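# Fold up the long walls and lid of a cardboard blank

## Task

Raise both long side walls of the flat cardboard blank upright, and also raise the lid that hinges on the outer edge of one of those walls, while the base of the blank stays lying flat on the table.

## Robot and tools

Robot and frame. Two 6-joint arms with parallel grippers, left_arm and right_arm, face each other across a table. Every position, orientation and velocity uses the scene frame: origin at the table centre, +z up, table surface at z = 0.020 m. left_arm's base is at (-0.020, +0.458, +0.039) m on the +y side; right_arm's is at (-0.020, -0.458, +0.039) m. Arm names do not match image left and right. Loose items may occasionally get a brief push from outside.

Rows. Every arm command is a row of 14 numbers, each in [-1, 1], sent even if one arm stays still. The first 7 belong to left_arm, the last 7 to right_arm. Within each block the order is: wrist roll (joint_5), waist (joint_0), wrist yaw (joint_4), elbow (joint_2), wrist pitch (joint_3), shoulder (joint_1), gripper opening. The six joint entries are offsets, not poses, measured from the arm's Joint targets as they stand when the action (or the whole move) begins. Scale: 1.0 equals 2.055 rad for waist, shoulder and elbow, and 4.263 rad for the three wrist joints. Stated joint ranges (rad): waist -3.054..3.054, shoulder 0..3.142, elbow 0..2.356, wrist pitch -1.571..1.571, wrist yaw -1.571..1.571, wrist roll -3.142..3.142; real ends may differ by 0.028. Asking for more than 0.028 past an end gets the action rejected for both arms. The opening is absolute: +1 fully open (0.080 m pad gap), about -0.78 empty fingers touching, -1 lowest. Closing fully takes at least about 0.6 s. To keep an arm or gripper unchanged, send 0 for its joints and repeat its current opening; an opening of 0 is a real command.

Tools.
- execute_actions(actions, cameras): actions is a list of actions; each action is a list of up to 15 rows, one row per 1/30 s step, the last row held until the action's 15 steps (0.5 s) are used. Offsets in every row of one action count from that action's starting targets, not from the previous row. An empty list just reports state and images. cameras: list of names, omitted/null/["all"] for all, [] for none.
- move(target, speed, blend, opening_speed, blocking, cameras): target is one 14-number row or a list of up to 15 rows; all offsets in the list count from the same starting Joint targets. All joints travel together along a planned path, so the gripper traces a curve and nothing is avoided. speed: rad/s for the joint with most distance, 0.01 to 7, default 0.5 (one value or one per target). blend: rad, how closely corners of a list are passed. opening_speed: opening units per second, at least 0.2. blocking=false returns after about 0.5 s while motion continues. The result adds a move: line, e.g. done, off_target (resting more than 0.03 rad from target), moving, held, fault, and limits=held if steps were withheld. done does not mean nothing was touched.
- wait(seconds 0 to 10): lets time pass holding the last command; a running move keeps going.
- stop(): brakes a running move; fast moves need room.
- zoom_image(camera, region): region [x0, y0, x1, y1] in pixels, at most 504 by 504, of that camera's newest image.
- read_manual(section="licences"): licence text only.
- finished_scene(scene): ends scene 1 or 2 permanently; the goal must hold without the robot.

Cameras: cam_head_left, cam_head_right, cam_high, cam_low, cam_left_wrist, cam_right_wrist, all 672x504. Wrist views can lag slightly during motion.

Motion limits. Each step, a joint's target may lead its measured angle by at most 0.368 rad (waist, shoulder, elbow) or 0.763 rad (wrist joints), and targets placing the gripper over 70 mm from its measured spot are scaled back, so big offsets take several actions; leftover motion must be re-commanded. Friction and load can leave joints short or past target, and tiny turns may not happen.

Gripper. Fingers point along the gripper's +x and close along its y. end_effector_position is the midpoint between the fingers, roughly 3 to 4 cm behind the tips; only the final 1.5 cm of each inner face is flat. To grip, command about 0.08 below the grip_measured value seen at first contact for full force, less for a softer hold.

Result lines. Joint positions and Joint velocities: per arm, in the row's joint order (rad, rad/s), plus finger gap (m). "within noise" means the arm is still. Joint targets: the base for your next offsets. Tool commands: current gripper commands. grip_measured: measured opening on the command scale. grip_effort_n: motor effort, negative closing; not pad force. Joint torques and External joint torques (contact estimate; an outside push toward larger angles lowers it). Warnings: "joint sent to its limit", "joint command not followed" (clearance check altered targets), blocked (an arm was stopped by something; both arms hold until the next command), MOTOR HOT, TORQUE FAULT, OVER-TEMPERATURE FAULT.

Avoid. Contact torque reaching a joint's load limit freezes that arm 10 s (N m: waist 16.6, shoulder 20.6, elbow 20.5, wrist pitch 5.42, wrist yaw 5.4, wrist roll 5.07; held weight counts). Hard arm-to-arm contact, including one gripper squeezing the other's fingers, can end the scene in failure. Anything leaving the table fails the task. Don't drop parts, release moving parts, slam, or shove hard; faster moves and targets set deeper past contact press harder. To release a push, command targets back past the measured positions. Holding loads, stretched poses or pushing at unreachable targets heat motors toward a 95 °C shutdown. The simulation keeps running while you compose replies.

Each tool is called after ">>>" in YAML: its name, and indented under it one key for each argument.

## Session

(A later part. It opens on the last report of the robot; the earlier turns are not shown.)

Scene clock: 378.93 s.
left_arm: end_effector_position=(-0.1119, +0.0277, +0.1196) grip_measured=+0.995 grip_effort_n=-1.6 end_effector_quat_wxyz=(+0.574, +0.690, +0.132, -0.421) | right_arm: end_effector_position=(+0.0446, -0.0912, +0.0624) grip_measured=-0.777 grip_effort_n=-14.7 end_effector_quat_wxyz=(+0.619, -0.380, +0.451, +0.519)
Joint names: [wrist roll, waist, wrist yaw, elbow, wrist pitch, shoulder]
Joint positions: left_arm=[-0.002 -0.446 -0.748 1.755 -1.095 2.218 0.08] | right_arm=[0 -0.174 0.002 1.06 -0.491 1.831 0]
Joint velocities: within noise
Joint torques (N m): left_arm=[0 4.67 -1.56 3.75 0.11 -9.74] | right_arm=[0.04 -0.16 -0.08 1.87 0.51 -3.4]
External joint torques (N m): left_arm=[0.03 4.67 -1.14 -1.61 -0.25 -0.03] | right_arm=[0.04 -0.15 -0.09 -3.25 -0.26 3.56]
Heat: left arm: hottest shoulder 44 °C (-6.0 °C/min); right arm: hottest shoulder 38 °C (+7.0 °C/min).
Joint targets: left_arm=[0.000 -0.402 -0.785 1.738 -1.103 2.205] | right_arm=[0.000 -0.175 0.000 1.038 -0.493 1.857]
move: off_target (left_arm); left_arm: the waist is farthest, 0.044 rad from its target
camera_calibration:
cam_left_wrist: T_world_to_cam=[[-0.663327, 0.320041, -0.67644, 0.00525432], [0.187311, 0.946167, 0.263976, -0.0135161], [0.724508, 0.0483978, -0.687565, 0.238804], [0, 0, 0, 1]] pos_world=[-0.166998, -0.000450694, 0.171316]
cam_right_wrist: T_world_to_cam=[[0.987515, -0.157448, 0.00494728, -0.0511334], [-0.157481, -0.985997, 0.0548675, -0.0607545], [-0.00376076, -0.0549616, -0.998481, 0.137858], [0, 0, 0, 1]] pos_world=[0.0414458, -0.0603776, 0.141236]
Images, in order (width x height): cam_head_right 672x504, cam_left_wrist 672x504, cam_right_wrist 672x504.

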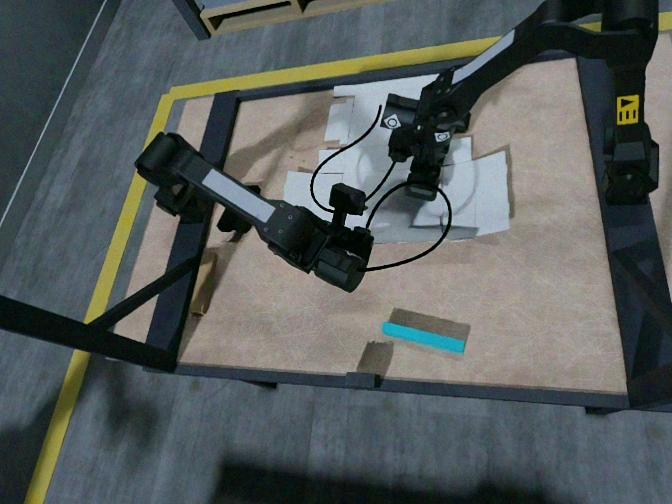

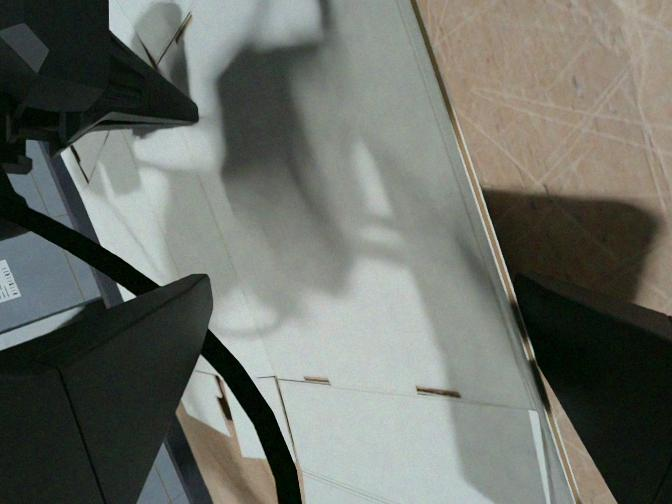

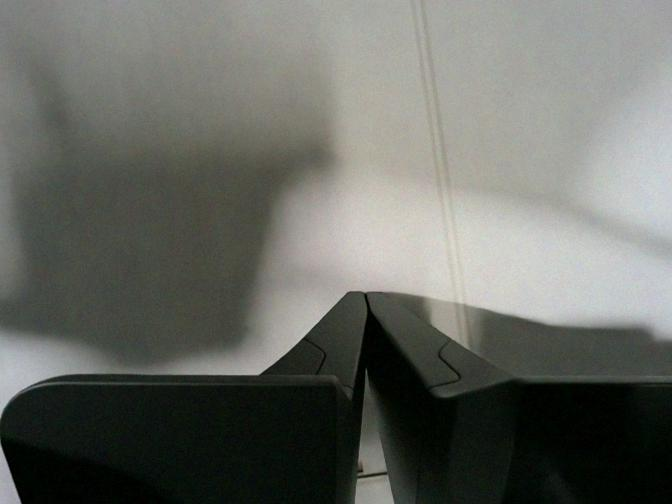

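>>> move:
  target:
    - [0,0,0,0,0,0,1,0,0,0,-0.0107,0,0.0127,-0.78]
    - [0,0.025,0,-0.018,0.0086,0.0,1,0,0,0,-0.0107,0,0.0127,-0.78]
    - [0,0.042,0,-0.033,0.013,0.003,1,0,0,0,-0.0107,0,0.0127,-0.78]
  speed: [0.2,0.15,0.15]
  cameras: ["cam_left_wrist","cam_head_right","cam_right_wrist"]

>>> zoom_image:
  camera: "cam_head_right"
  region: [260, 70, 530, 300]

Scene clock: 384.90 s.
left_arm: end_effector_position=(-0.0826, +0.0265, +0.1145) grip_measured=+0.995 grip_effort_n=-2.1 end_effector_quat_wxyz=(+0.591, +0.679, +0.156, -0.408) | right_arm: end_effector_position=(+0.0444, -0.0928, +0.0596) grip_measured=-0.777 grip_effort_n=-15.1 end_effector_quat_wxyz=(+0.618, -0.381, +0.453, +0.518)
Joint names: [wrist roll, waist, wrist yaw, elbow, wrist pitch, shoulder]
Joint positions: left_arm=[-0.002 -0.38 -0.741 1.699 -1.046 2.195 0.08] | right_arm=[0 -0.174 0.002 1.053 -0.485 1.834 0]
Joint velocities: within noise
Joint torques (N m): left_arm=[0.08 6.8 -1.77 2.49 0.56 -6.86] | right_arm=[0.04 0.03 -0.07 0.41 0.16 -1.05]
External joint torques (N m): left_arm=[0.11 6.72 -1.33 -2.87 0.2 2.77] | right_arm=[0.04 -0.01 -0.07 -4.76 -0.62 5.93]
Heat: left arm: hottest shoulder 46 °C (-4.0 °C/min); right arm: hottest shoulder 36 °C (+6.0 °C/min).
Joint targets: left_arm=[0.000 -0.316 -0.785 1.670 -1.047 2.211] | right_arm=[0.000 -0.175 0.000 1.016 -0.493 1.884]
move: off_target (left_arm, right_arm); left_arm: the waist is farthest, 0.064 rad from its target; right_arm: the shoulder is farthest, 0.049 rad from its target
camera_calibration:
cam_left_wrist: T_world_to_cam=[[-0.691736, 0.266845, -0.67104, 0.0200032], [0.127616, 0.95977, 0.250109, -0.0201716], [0.710785, 0.0873742, -0.697962, 0.21316], [0, 0, 0, 1]] pos_world=[-0.1351, -0.00460237, 0.167246]
cam_right_wrist: T_world_to_cam=[[0.987479, -0.157688, 0.00453095, -0.0511659], [-0.157675, -0.985679, 0.0597906, -0.0624353], [-0.00496219, -0.0597564, -0.998201, 0.134614], [0, 0, 0, 1]] pos_world=[0.0413488, -0.0615654, 0.138337]
Images, in order (width x height): cam_head_right 672x504, cam_left_wrist 672x504, cam_right_wrist 672x504.

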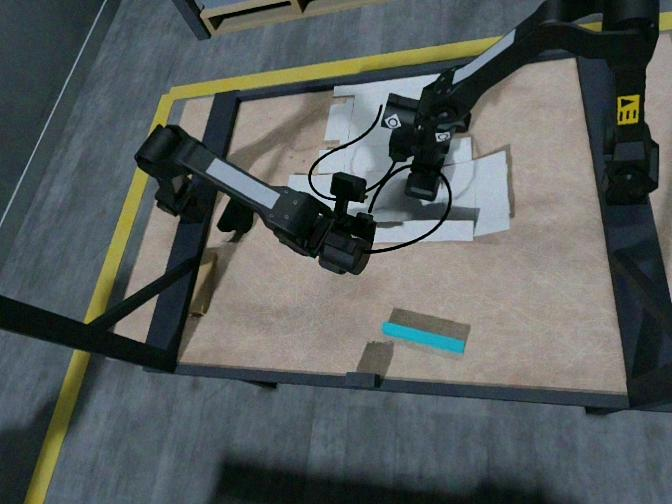

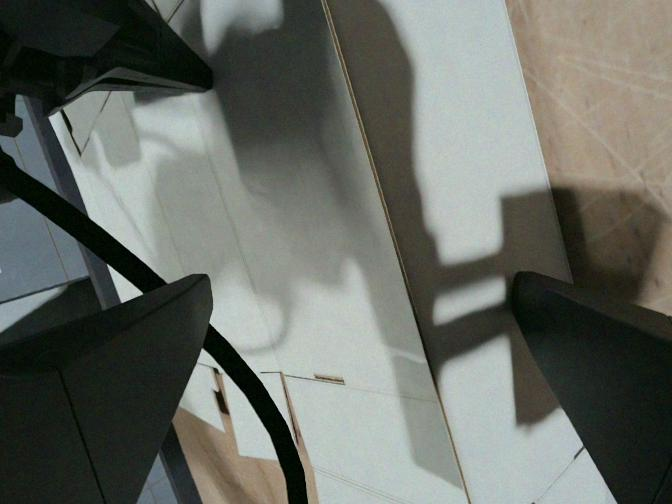

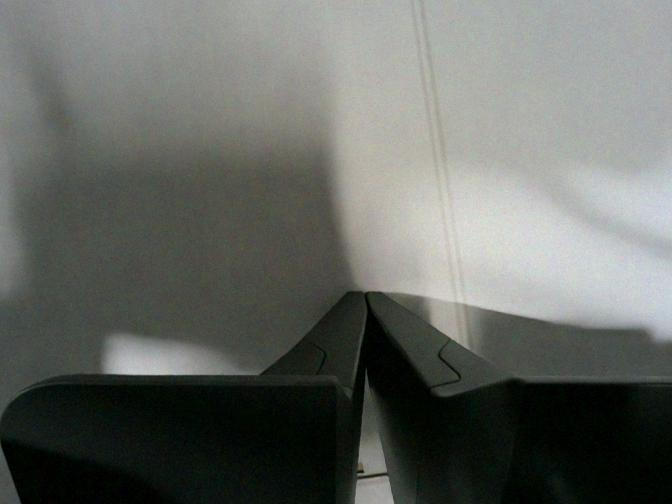

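Scaled by 1.867 from the camera's 672x504 image, which has a finer 960x720 frame.

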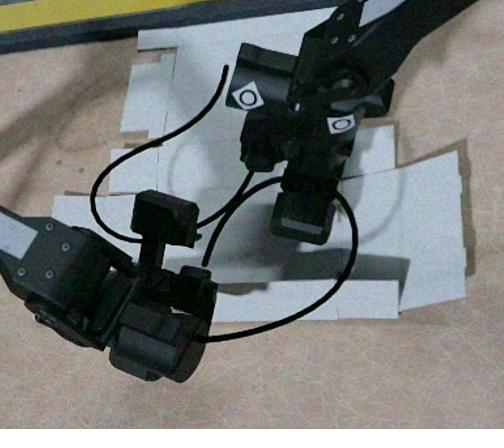

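>>> move:
  target:
    - [0,-0.035,0,0.035,-0.005,0,1,0,0,0,0,0,0,-0.78]
    - [0,-0.10,0,0.09,-0.03,0.0,1,0,0,0,0,0,0,-0.78]
    - [0,-0.10,0,0.09,-0.05,-0.37,1,0,0,0,0.12,-0.06,-0.06,-0.78]
  speed: [0.15,0.3,0.7]
  cameras: ["cam_left_wrist","cam_head_left","cam_head_right","cam_low"]

>>> zoom_image:
  camera: "cam_head_right"
  region: [260, 70, 530, 300]

>>> zoom_image:
  camera: "cam_low"
  region: [250, 210, 430, 290]

Scene clock: 391.90 s.
left_arm: end_effector_position=(-0.0795, +0.1407, +0.4227) grip_measured=+0.995 grip_effort_n=-1.6 end_effector_quat_wxyz=(+0.721, +0.414, +0.056, -0.553) | right_arm: end_effector_position=(+0.0461, -0.0840, +0.1207) grip_measured=-0.777 grip_effort_n=-14.7 end_effector_quat_wxyz=(+0.616, -0.384, +0.456, +0.516)
Joint names: [wrist roll, waist, wrist yaw, elbow, wrist pitch, shoulder]
Joint positions: left_arm=[-0.001 -0.521 -0.783 1.849 -1.261 1.451 0.08] | right_arm=[0 -0.174 0.003 1.249 -0.748 1.777 0]
Joint velocities: within noise
Joint torques (N m): left_arm=[0.03 0.01 -0.34 5.88 1.56 -4.11] | right_arm=[0.04 -0.14 -0.1 5.84 0.6 -7.92]
External joint torques (N m): left_arm=[0.06 -0.02 0 0.58 0.37 0.36] | right_arm=[0.04 -0.12 -0.1 0.24 -0.15 -0.86]
Heat: left arm: hottest shoulder 47 °C (-5.0 °C/min); right arm: hottest shoulder 35 °C (+5.0 °C/min).
Joint targets: left_arm=[0.000 -0.522 -0.785 1.855 -1.261 1.450] | right_arm=[0.000 -0.175 0.000 1.263 -0.748 1.760]
move: done
camera_calibration:
cam_left_wrist: T_world_to_cam=[[-0.840939, -0.0329887, -0.540124, 0.173551], [0.223751, 0.887618, -0.402579, 0.0863609], [0.492704, -0.459398, -0.739051, 0.493067], [0, 0, 0, 1]] pos_world=[-0.116314, 0.155584, 0.492908]
Images, in order (width x height): cam_head_left 672x504, cam_head_right 672x504, cam_low 672x504, cam_left_wrist 672x504.

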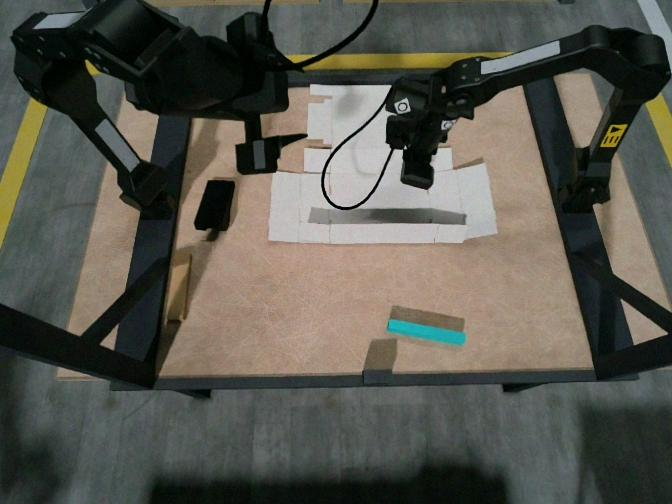

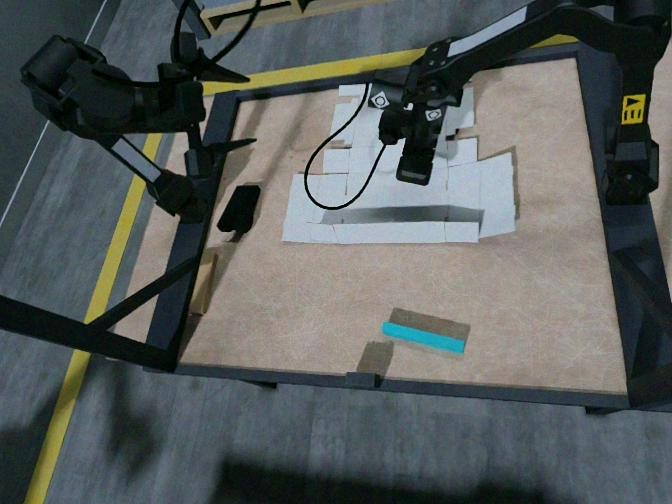

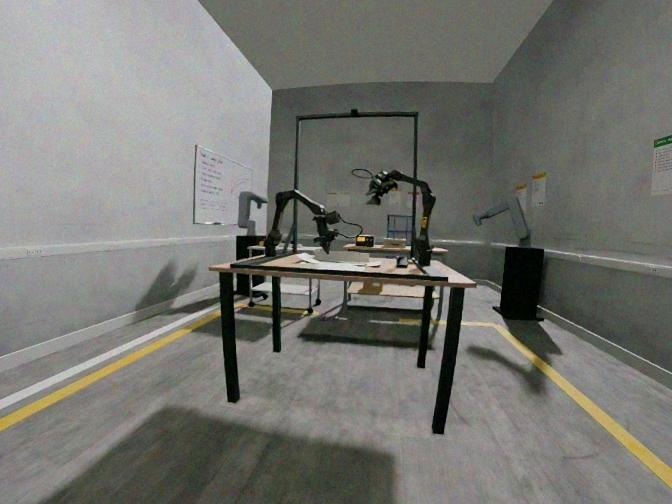

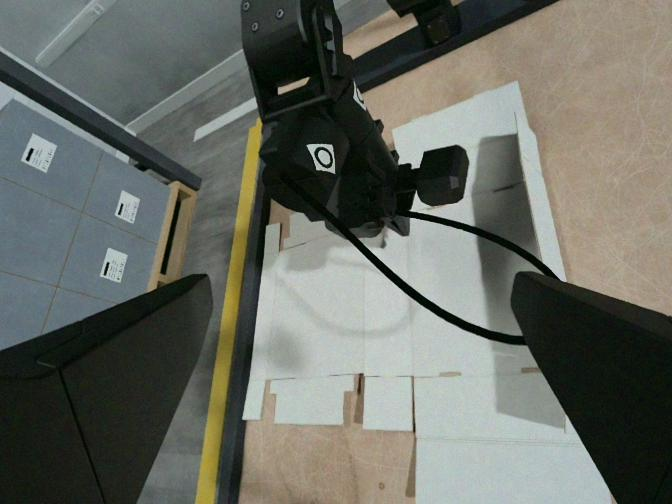

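Scaled by 1.867 from the camera's 672x504 image, which has a finer 960x720 frame.

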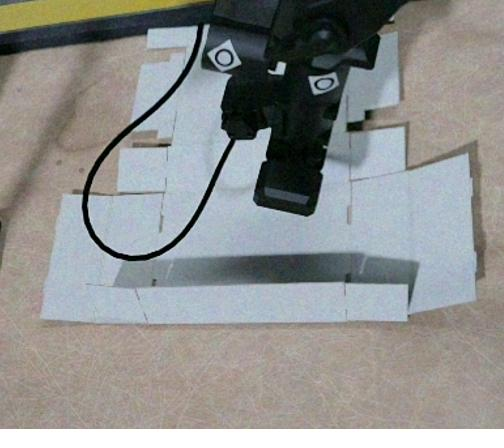

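Scaled by 2.800 from the camera's 672x504 image, which has a finer 960x720 frame.

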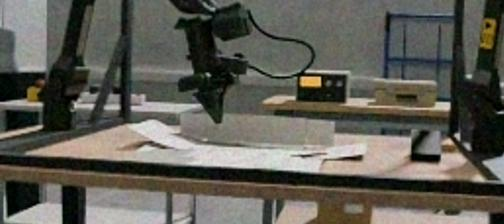

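>>> zoom_image:
  camera: "cam_head_left"
  region: [240, 70, 510, 290]

>>> zoom_image:
  camera: "cam_left_wrist"
  region: [200, 200, 500, 504]

Scaled by 1.867 from the camera's 672x504 image, which has a finer 960x720 frame.

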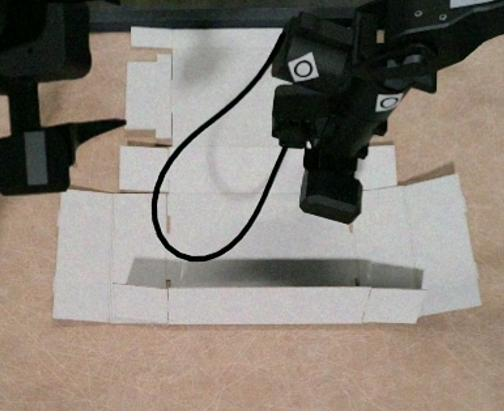

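Scaled by 1.658 from the camera's 672x504 image, which has a finer 960x720 frame.

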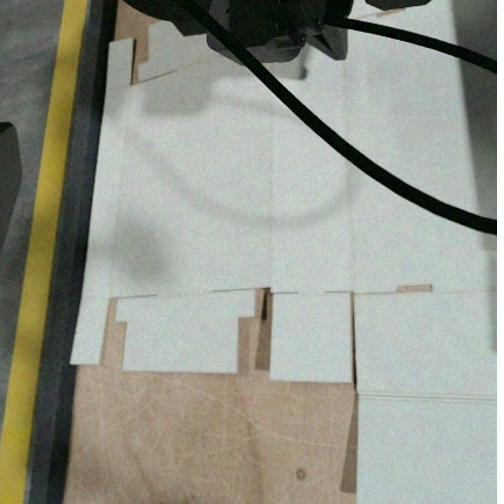

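>>> move:
  target:
    - [-0.3685,0.5411,0.1841,-0.3187,0.1973,0.0555,1,-0.3685,0.0601,0,0.018,-0.0075,0.0195,-0.78]
    - [-0.3685,0.5411,0.1841,-0.5519,0.3095,0.0555,1,-0.3685,0.0601,0,0.018,-0.0075,0.0195,-0.78]
  speed: [1.0,0.5]

>>> zoom_image:
  camera: "cam_left_wrist"
  region: [250, 150, 672, 504]

Scene clock: 452.23 s.
left_arm: end_effector_position=(+0.1933, +0.1400, +0.1126) grip_measured=+0.995 grip_effort_n=-2.6 end_effector_quat_wxyz=(-0.705, +0.450, -0.543, +0.072) | right_arm: end_effector_position=(+0.0011, -0.0757, +0.1246) grip_measured=-0.777 grip_effort_n=-15.1 end_effector_quat_wxyz=(+0.121, -0.703, -0.080, +0.696)
Joint names: [wrist roll, waist, wrist yaw, elbow, wrist pitch, shoulder]
Joint positions: left_arm=[-1.568 0.59 -0.003 0.73 0.055 1.562 0.08] | right_arm=[-1.566 -0.054 0.003 1.285 -0.78 1.791 0]
Joint velocities: within noise
Joint torques (N m): left_arm=[-0.05 0.05 -0.01 4.85 1.88 -4.81] | right_arm=[-0.13 0.29 -0.15 5.95 0.51 -5.33]
External joint torques (N m): left_arm=[-0.09 0.11 0.02 -0.82 0.53 0.78] | right_arm=[-0.14 0.23 -0.09 0.41 -0.16 1.81]
Heat: left arm: hottest shoulder 39 °C (-7.1 °C/min); right arm: hottest shoulder 39 °C (+4.1 °C/min).
Joint targets: left_arm=[-1.571 0.591 0.000 0.721 0.059 1.565] | right_arm=[-1.570 -0.051 0.000 1.300 -0.781 1.800]
move: done
camera_calibration:
cam_left_wrist: T_world_to_cam=[[0.375457, -0.588155, 0.716314, -0.0634991], [-0.924287, -0.294926, 0.242307, 0.215971], [0.0687453, -0.753055, -0.654356, 0.24273], [0, 0, 0, 1]] pos_world=[0.206774, 0.209138, 0.151986]
cam_right_wrist: T_world_to_cam=[[0.040915, 0.959394, 0.279087, 0.045405], [0.927011, -0.140666, 0.347655, -0.0295045], [0.372796, 0.244492, -0.895124, 0.210041], [0, 0, 0, 1]] pos_world=[-0.0528093, -0.099065, 0.185599]

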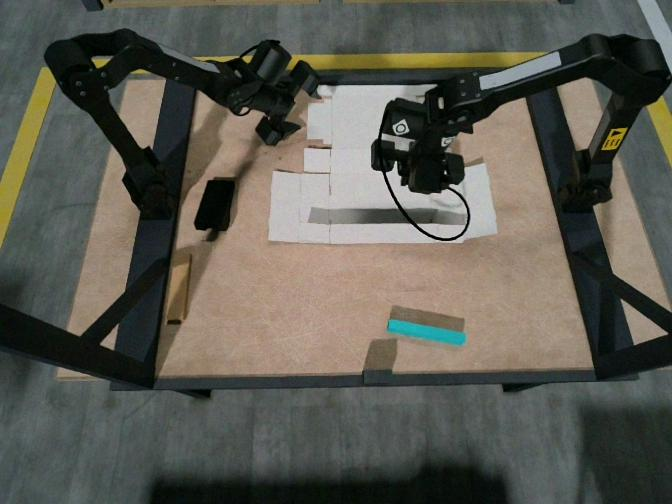

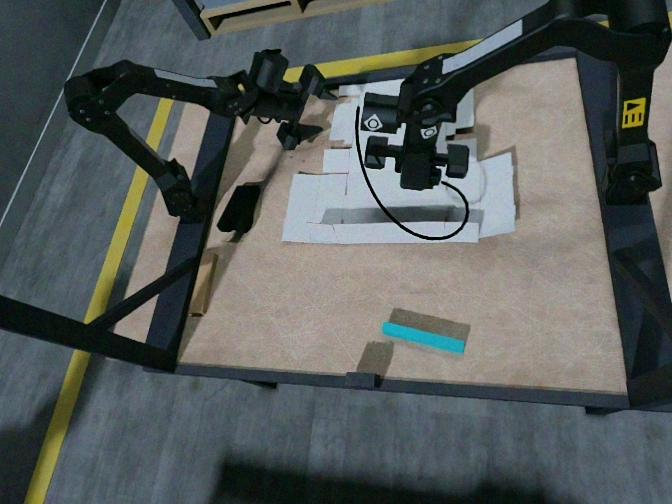

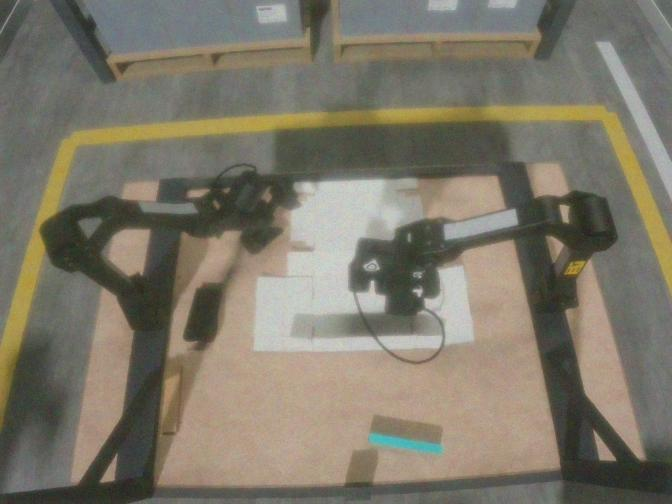

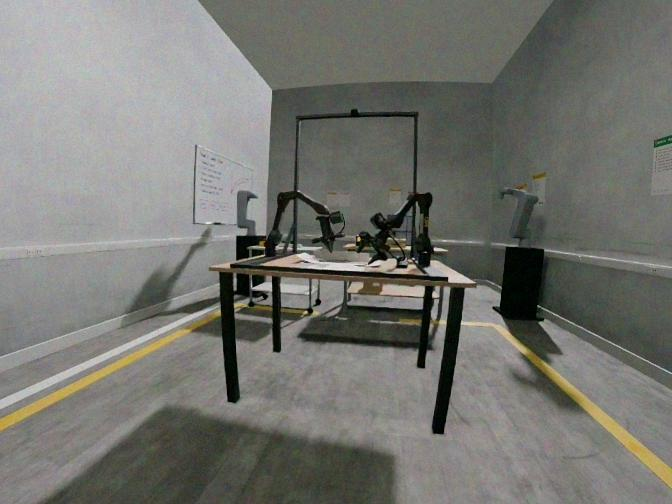

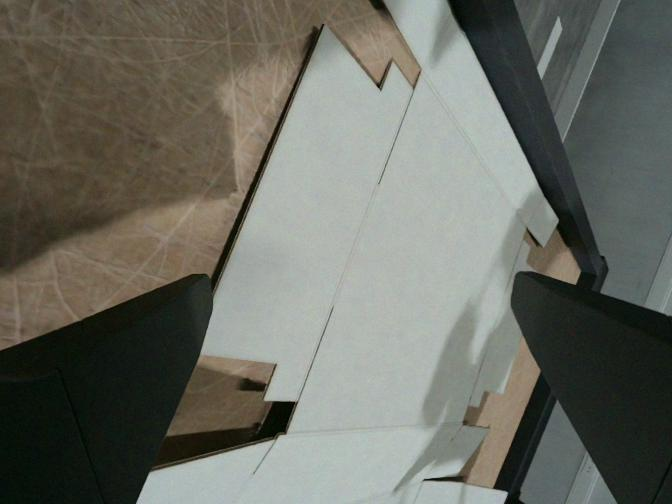

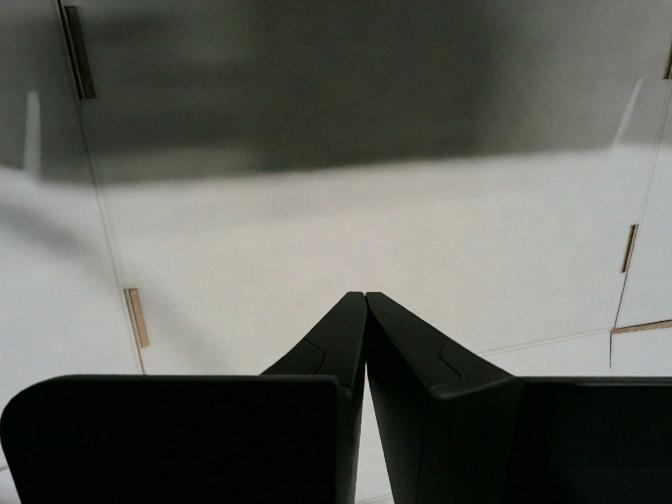

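Scaled by 1.194 from the camera's 672x504 image, which has a finer 960x720 frame.

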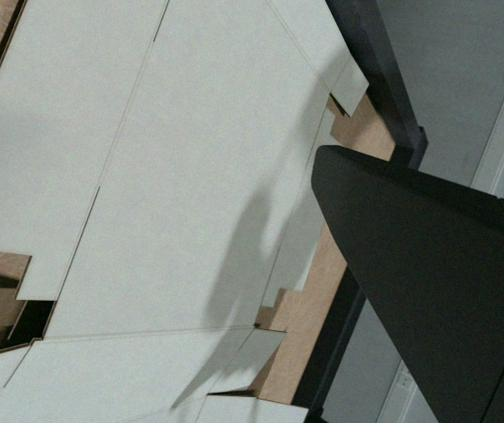

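>>> move:
  target: [0,0,0,-0.0182,0.0205,0.0245,1,0,0,0,-0.1036,0.0631,0.0633,-0.78]
  speed: 0.3
  cameras: ["cam_left_wrist","cam_right_wrist"]

>>> zoom_image:
  camera: "cam_left_wrist"
  region: [100, 200, 400, 504]

Scene clock: 459.73 s.
left_arm: end_effector_position=(+0.1934, +0.1399, +0.0954) grip_measured=+0.995 grip_effort_n=-2.6 end_effector_quat_wxyz=(-0.705, +0.451, -0.543, +0.072) | right_arm: end_effector_position=(+0.0010, -0.0751, +0.0594) grip_measured=-0.777 grip_effort_n=-14.7 end_effector_quat_wxyz=(+0.124, -0.702, -0.083, +0.696)
Joint names: [wrist roll, waist, wrist yaw, elbow, wrist pitch, shoulder]
Joint positions: left_arm=[-1.568 0.59 -0.003 0.692 0.143 1.61 0.08] | right_arm=[-1.566 -0.054 0.002 1.121 -0.514 1.882 0]
Joint velocities: within noise
Joint torques (N m): left_arm=[-0.02 -0.05 0.07 4.41 1.93 -4.58] | right_arm=[-0.12 0.19 -0.13 0.8 0.76 -1.51]
External joint torques (N m): left_arm=[-0.06 -0.06 0.11 -0.95 0.6 1.07] | right_arm=[-0.13 0.2 -0.09 -4.38 0.03 5.87]
Heat: left arm: hottest shoulder 38 °C (-6.0 °C/min); right arm: hottest shoulder 38 °C (+2.0 °C/min).
Joint targets: left_arm=[-1.571 0.591 0.000 0.683 0.146 1.615] | right_arm=[-1.571 -0.051 0.000 1.087 -0.511 1.930]
move: off_target (right_arm); right_arm: the shoulder is farthest, 0.048 rad from its target
camera_calibration:
cam_left_wrist: T_world_to_cam=[[0.374643, -0.587022, 0.717669, -0.0512787], [-0.924564, -0.294517, 0.241746, 0.220234], [0.0694557, -0.754099, -0.653078, 0.231244], [0, 0, 0, 1]] pos_world=[0.206771, 0.209142, 0.134581]
cam_right_wrist: T_world_to_cam=[[0.0404209, 0.956722, 0.288183, 0.0623297], [0.927145, -0.143442, 0.346161, -0.00672979], [0.372517, 0.253195, -0.892817, 0.152016], [0, 0, 0, 1]] pos_world=[-0.0529084, -0.0990872, 0.120089]
Images, in order (width x height): cam_left_wrist 672x504, cam_right_wrist 672x504.

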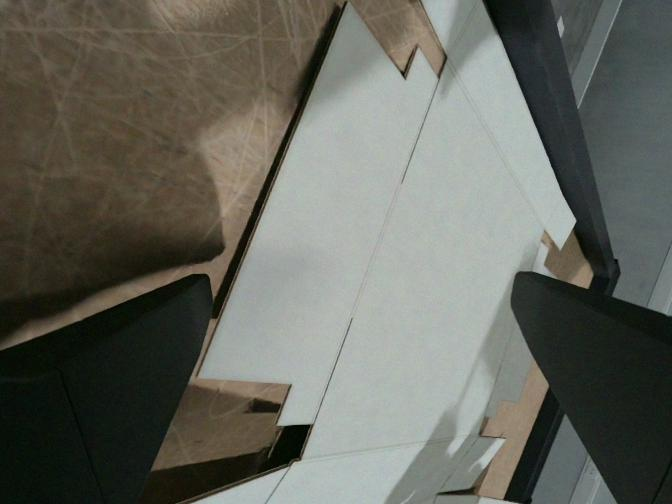

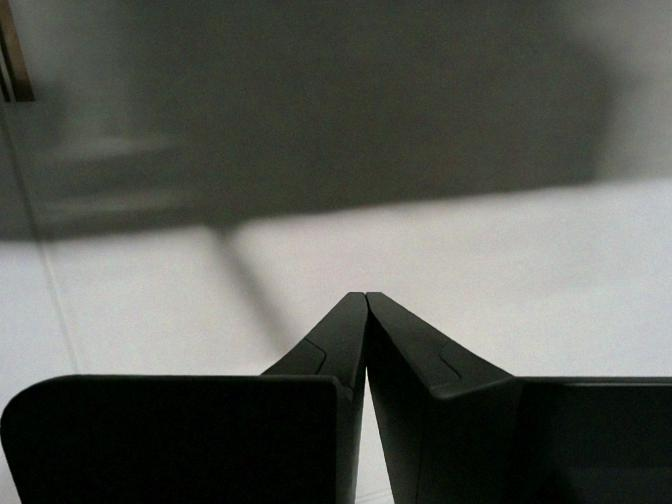

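Scaled by 1.658 from the camera's 672x504 image, which has a finer 960x720 frame.

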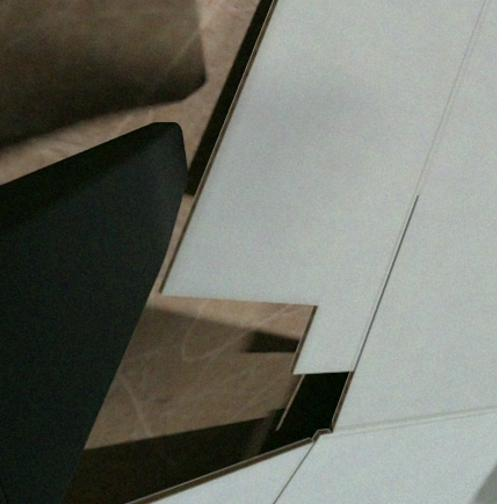

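>>> move:
  target: [0,0,0,0.1063,-0.0049,0.0962,1,0,0,0,0,0,0,-0.78]
  speed: 0.15
  cameras: ["cam_left_wrist","cam_head_left"]

>>> zoom_image:
  camera: "cam_left_wrist"
  region: [100, 200, 400, 504]

Scene clock: 464.73 s.
left_arm: end_effector_position=(+0.2176, +0.1028, +0.0856) grip_measured=+0.995 grip_effort_n=-2.6 end_effector_quat_wxyz=(-0.705, +0.443, -0.550, +0.064) | right_arm: end_effector_position=(-0.0061, -0.0769, +0.0593) grip_measured=-0.777 grip_effort_n=-14.2 end_effector_quat_wxyz=(+0.118, -0.696, -0.086, +0.703)
Joint names: [wrist roll, waist, wrist yaw, elbow, wrist pitch, shoulder]
Joint positions: left_arm=[-1.568 0.591 0.001 0.878 0.114 1.794 0.08] | right_arm=[-1.566 -0.043 -0.016 1.116 -0.519 1.878 0]
Joint velocities: within noise
Joint torques (N m): left_arm=[-0.08 -0.08 -0.05 7.59 2.44 -4.24] | right_arm=[-0.12 -0.64 0.56 1.16 1.06 -1.06]
External joint torques (N m): left_arm=[-0.11 -0.12 -0.01 2.22 1.12 2.74] | right_arm=[-0.13 -0.63 0.62 -3.9 0.37 6.19]
Heat: left arm: hottest shoulder 38 °C (-5.0 °C/min); right arm: hottest shoulder 37 °C (+0.0 °C/min).
Joint targets: left_arm=[-1.571 0.591 0.000 0.902 0.125 1.813] | right_arm=[-1.571 -0.051 0.000 1.087 -0.512 1.930]
move: off_target (right_arm); right_arm: the shoulder is farthest, 0.052 rad from its target
camera_calibration:
cam_left_wrist: T_world_to_cam=[[0.3846, -0.602728, 0.699144, -0.0740766], [-0.92138, -0.296656, 0.251107, 0.23285], [0.0560557, -0.740753, -0.669435, 0.198119], [0, 0, 0, 1]] pos_world=[0.231927, 0.171185, 0.125948]
Images, in order (width x height): cam_head_left 672x504, cam_left_wrist 672x504.

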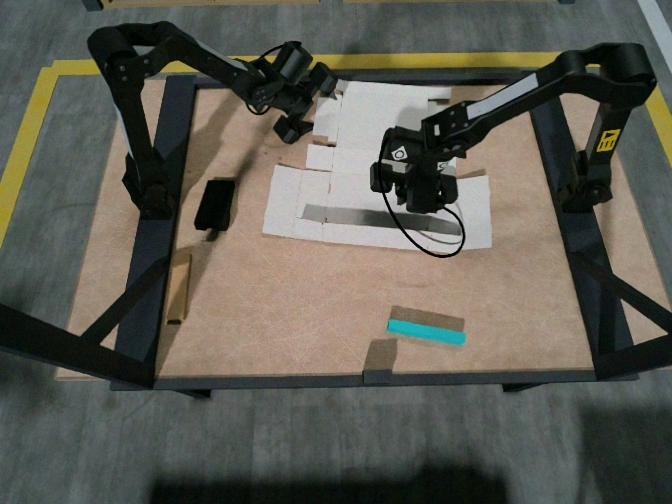

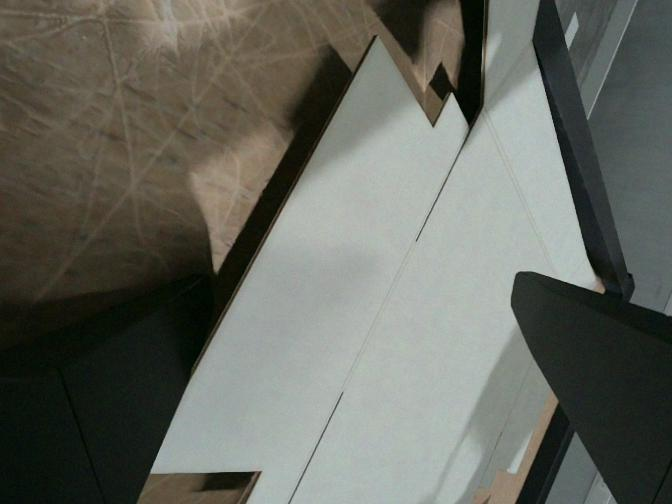

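Scaled by 1.658 from the camera's 672x504 image, which has a finer 960x720 frame.

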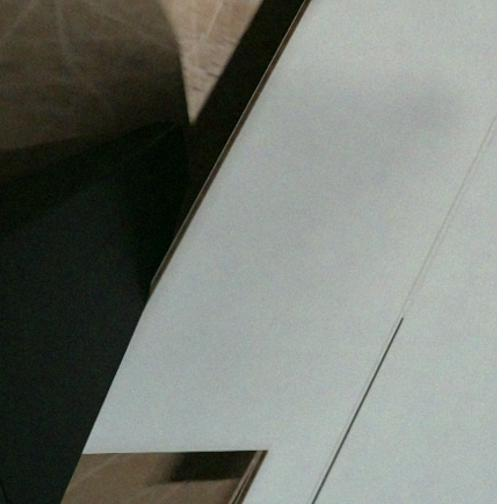

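>>> move:
  target: [0,0,0,0.0655,-0.047,-0.0326,1,0,0,0,0,0,0,-0.78]
  speed: 0.15
  cameras: ["cam_left_wrist","cam_head_left","cam_head_right"]

>>> zoom_image:
  camera: "cam_head_left"
  region: [240, 30, 510, 260]

Scene clock: 473.17 s.
left_arm: end_effector_position=(+0.2259, +0.0968, +0.1140) grip_measured=+0.995 grip_effort_n=-2.6 end_effector_quat_wxyz=(-0.708, +0.435, -0.555, +0.047) | right_arm: end_effector_position=(-0.0050, -0.0742, +0.0600) grip_measured=-0.777 grip_effort_n=-13.3 end_effector_quat_wxyz=(+0.123, -0.698, -0.091, +0.700)
Joint names: [wrist roll, waist, wrist yaw, elbow, wrist pitch, shoulder]
Joint positions: left_arm=[-1.568 0.596 -0.005 1.009 -0.08 1.768 0.08] | right_arm=[-1.566 -0.043 -0.009 1.116 -0.506 1.879 0]
Joint velocities: within noise
Joint torques (N m): left_arm=[-0.03 -0.67 0.12 8.29 1.97 -8.61] | right_arm=[-0.11 -0.75 0.3 1.19 0.23 -1.12]
External joint torques (N m): left_arm=[-0.06 -0.65 0.16 2.48 0.67 -1.42] | right_arm=[-0.12 -0.78 0.36 -3.98 -0.5 6.25]
Heat: left arm: hottest wrist pitch 39 °C (+3.0 °C/min); right arm: hottest shoulder 35 °C (-3.0 °C/min).
Joint targets: left_arm=[-1.571 0.591 0.000 1.036 -0.075 1.746] | right_arm=[-1.571 -0.051 0.000 1.087 -0.511 1.930]
move: off_target (right_arm); right_arm: the shoulder is farthest, 0.051 rad from its target
camera_calibration:
cam_left_wrist: T_world_to_cam=[[0.402481, -0.621814, 0.671831, -0.0998608], [-0.913959, -0.314521, 0.256429, 0.230916], [0.0518537, -0.717233, -0.694901, 0.213797], [0, 0, 0, 1]] pos_world=[0.240154, 0.163876, 0.156444]
Images, in order (width x height): cam_head_left 672x504, cam_head_right 672x504, cam_left_wrist 672x504.

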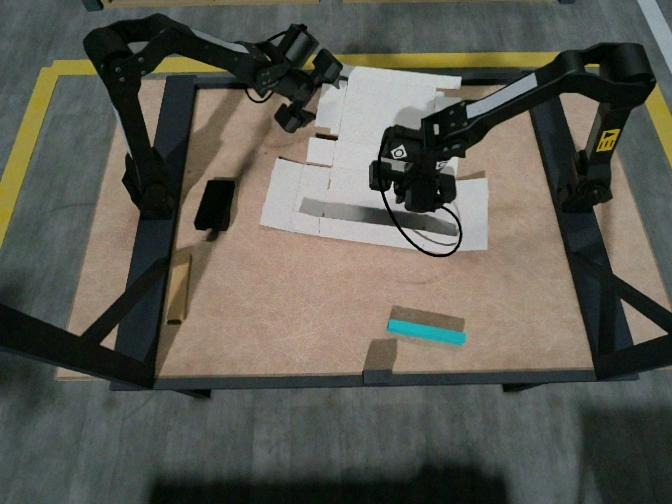

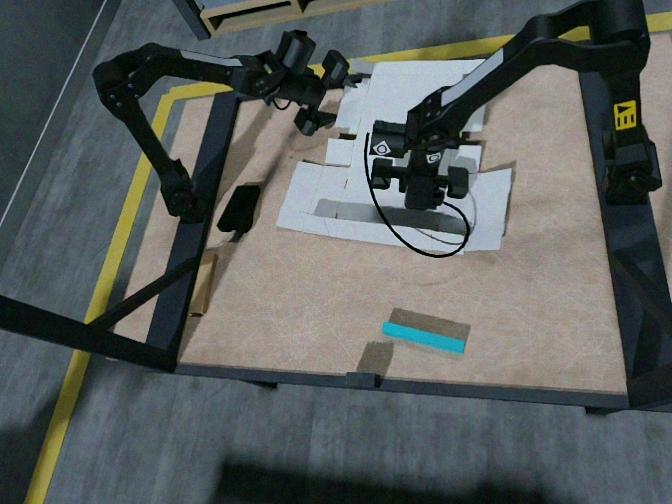

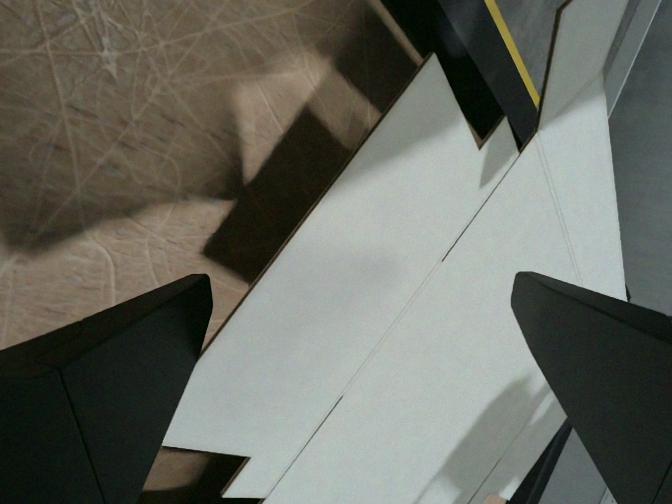

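Scaled by 1.867 from the camera's 672x504 image, which has a finer 960x720 frame.

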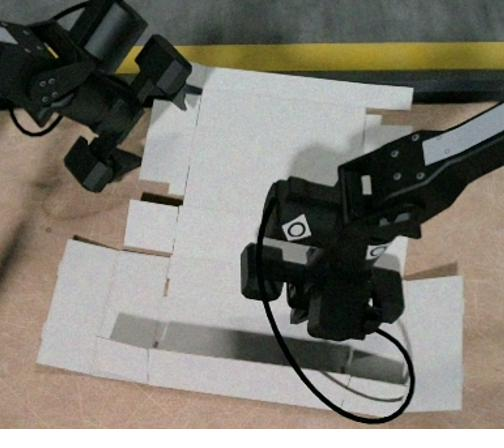

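>>> move:
  target: [0,0,0,0.1359,-0.0451,0.0424,1,0,0,0,0,0,0,-0.78]
  speed: 0.15
  cameras: ["cam_left_wrist","cam_head_left","cam_head_right"]

>>> zoom_image:
  camera: "cam_head_left"
  region: [240, 30, 510, 260]

Scene clock: 481.57 s.
left_arm: end_effector_position=(+0.2486, +0.0581, +0.1703) grip_measured=+0.995 grip_effort_n=-2.6 end_effector_quat_wxyz=(-0.705, +0.446, -0.548, +0.065) | right_arm: end_effector_position=(-0.0047, -0.0742, +0.0599) grip_measured=-0.777 grip_effort_n=-13.3 end_effector_quat_wxyz=(+0.123, -0.698, -0.090, +0.700)
Joint names: [wrist roll, waist, wrist yaw, elbow, wrist pitch, shoulder]
Joint positions: left_arm=[-1.569 0.591 -0.002 1.298 -0.267 1.827 0.08] | right_arm=[-1.566 -0.043 -0.008 1.116 -0.505 1.879 0]
Joint velocities: within noise
Joint torques (N m): left_arm=[-0.03 -0.12 0.03 7.86 1.65 -6.44] | right_arm=[-0.12 -0.73 0.26 1.19 0.19 -1.15]
External joint torques (N m): left_arm=[-0.07 -0.04 0.05 1.53 0.31 1.78] | right_arm=[-0.13 -0.73 0.31 -4.01 -0.54 6.25]
Heat: left arm: hottest shoulder 42 °C (+1.0 °C/min); right arm: hottest shoulder 33 °C (-5.0 °C/min).
Joint targets: left_arm=[-1.571 0.591 0.000 1.316 -0.267 1.833] | right_arm=[-1.571 -0.051 0.000 1.087 -0.512 1.930]
move: off_target (right_arm); right_arm: the shoulder is farthest, 0.051 rad from its target
camera_calibration:
cam_left_wrist: T_world_to_cam=[[0.383455, -0.598469, 0.703418, -0.172951], [-0.921458, -0.299262, 0.247703, 0.227528], [0.0622644, -0.743154, -0.666218, 0.218001], [0, 0, 0, 1]] pos_world=[0.262403, 0.126593, 0.210533]
Images, in order (width x height): cam_head_left 672x504, cam_head_right 672x504, cam_left_wrist 672x504.

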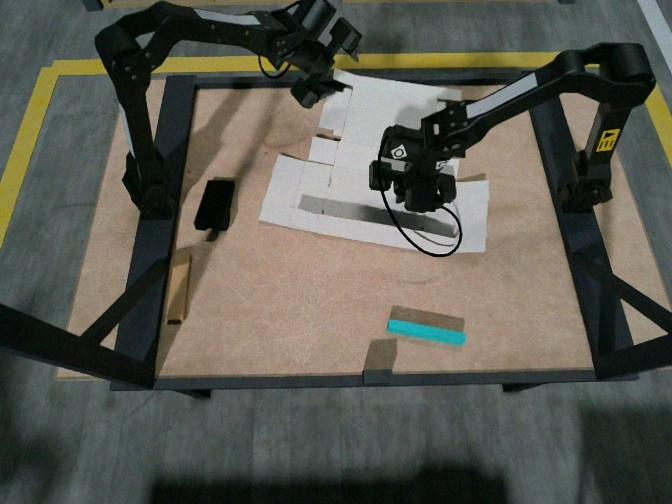

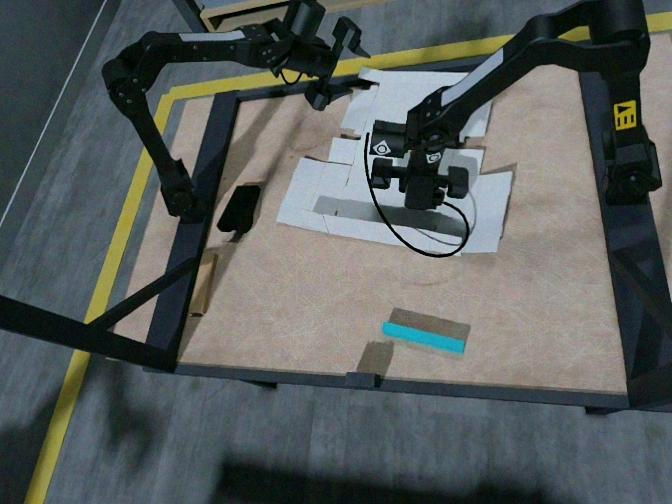

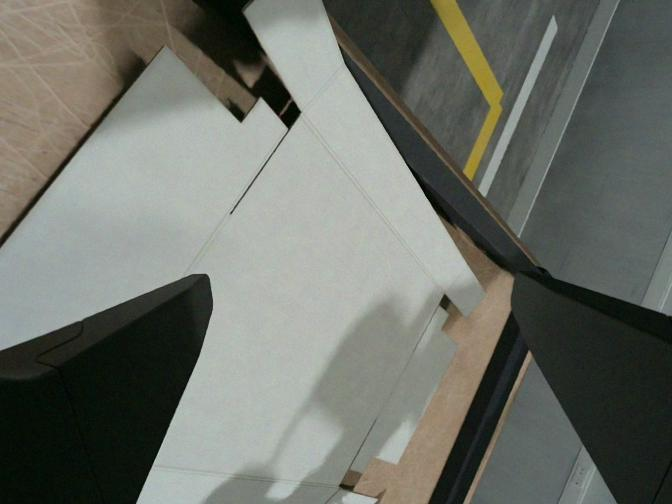

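Scaled by 1.867 from the camera's 672x504 image, which has a finer 960x720 frame.

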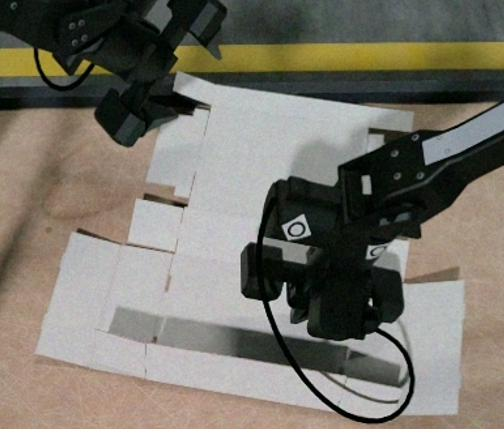

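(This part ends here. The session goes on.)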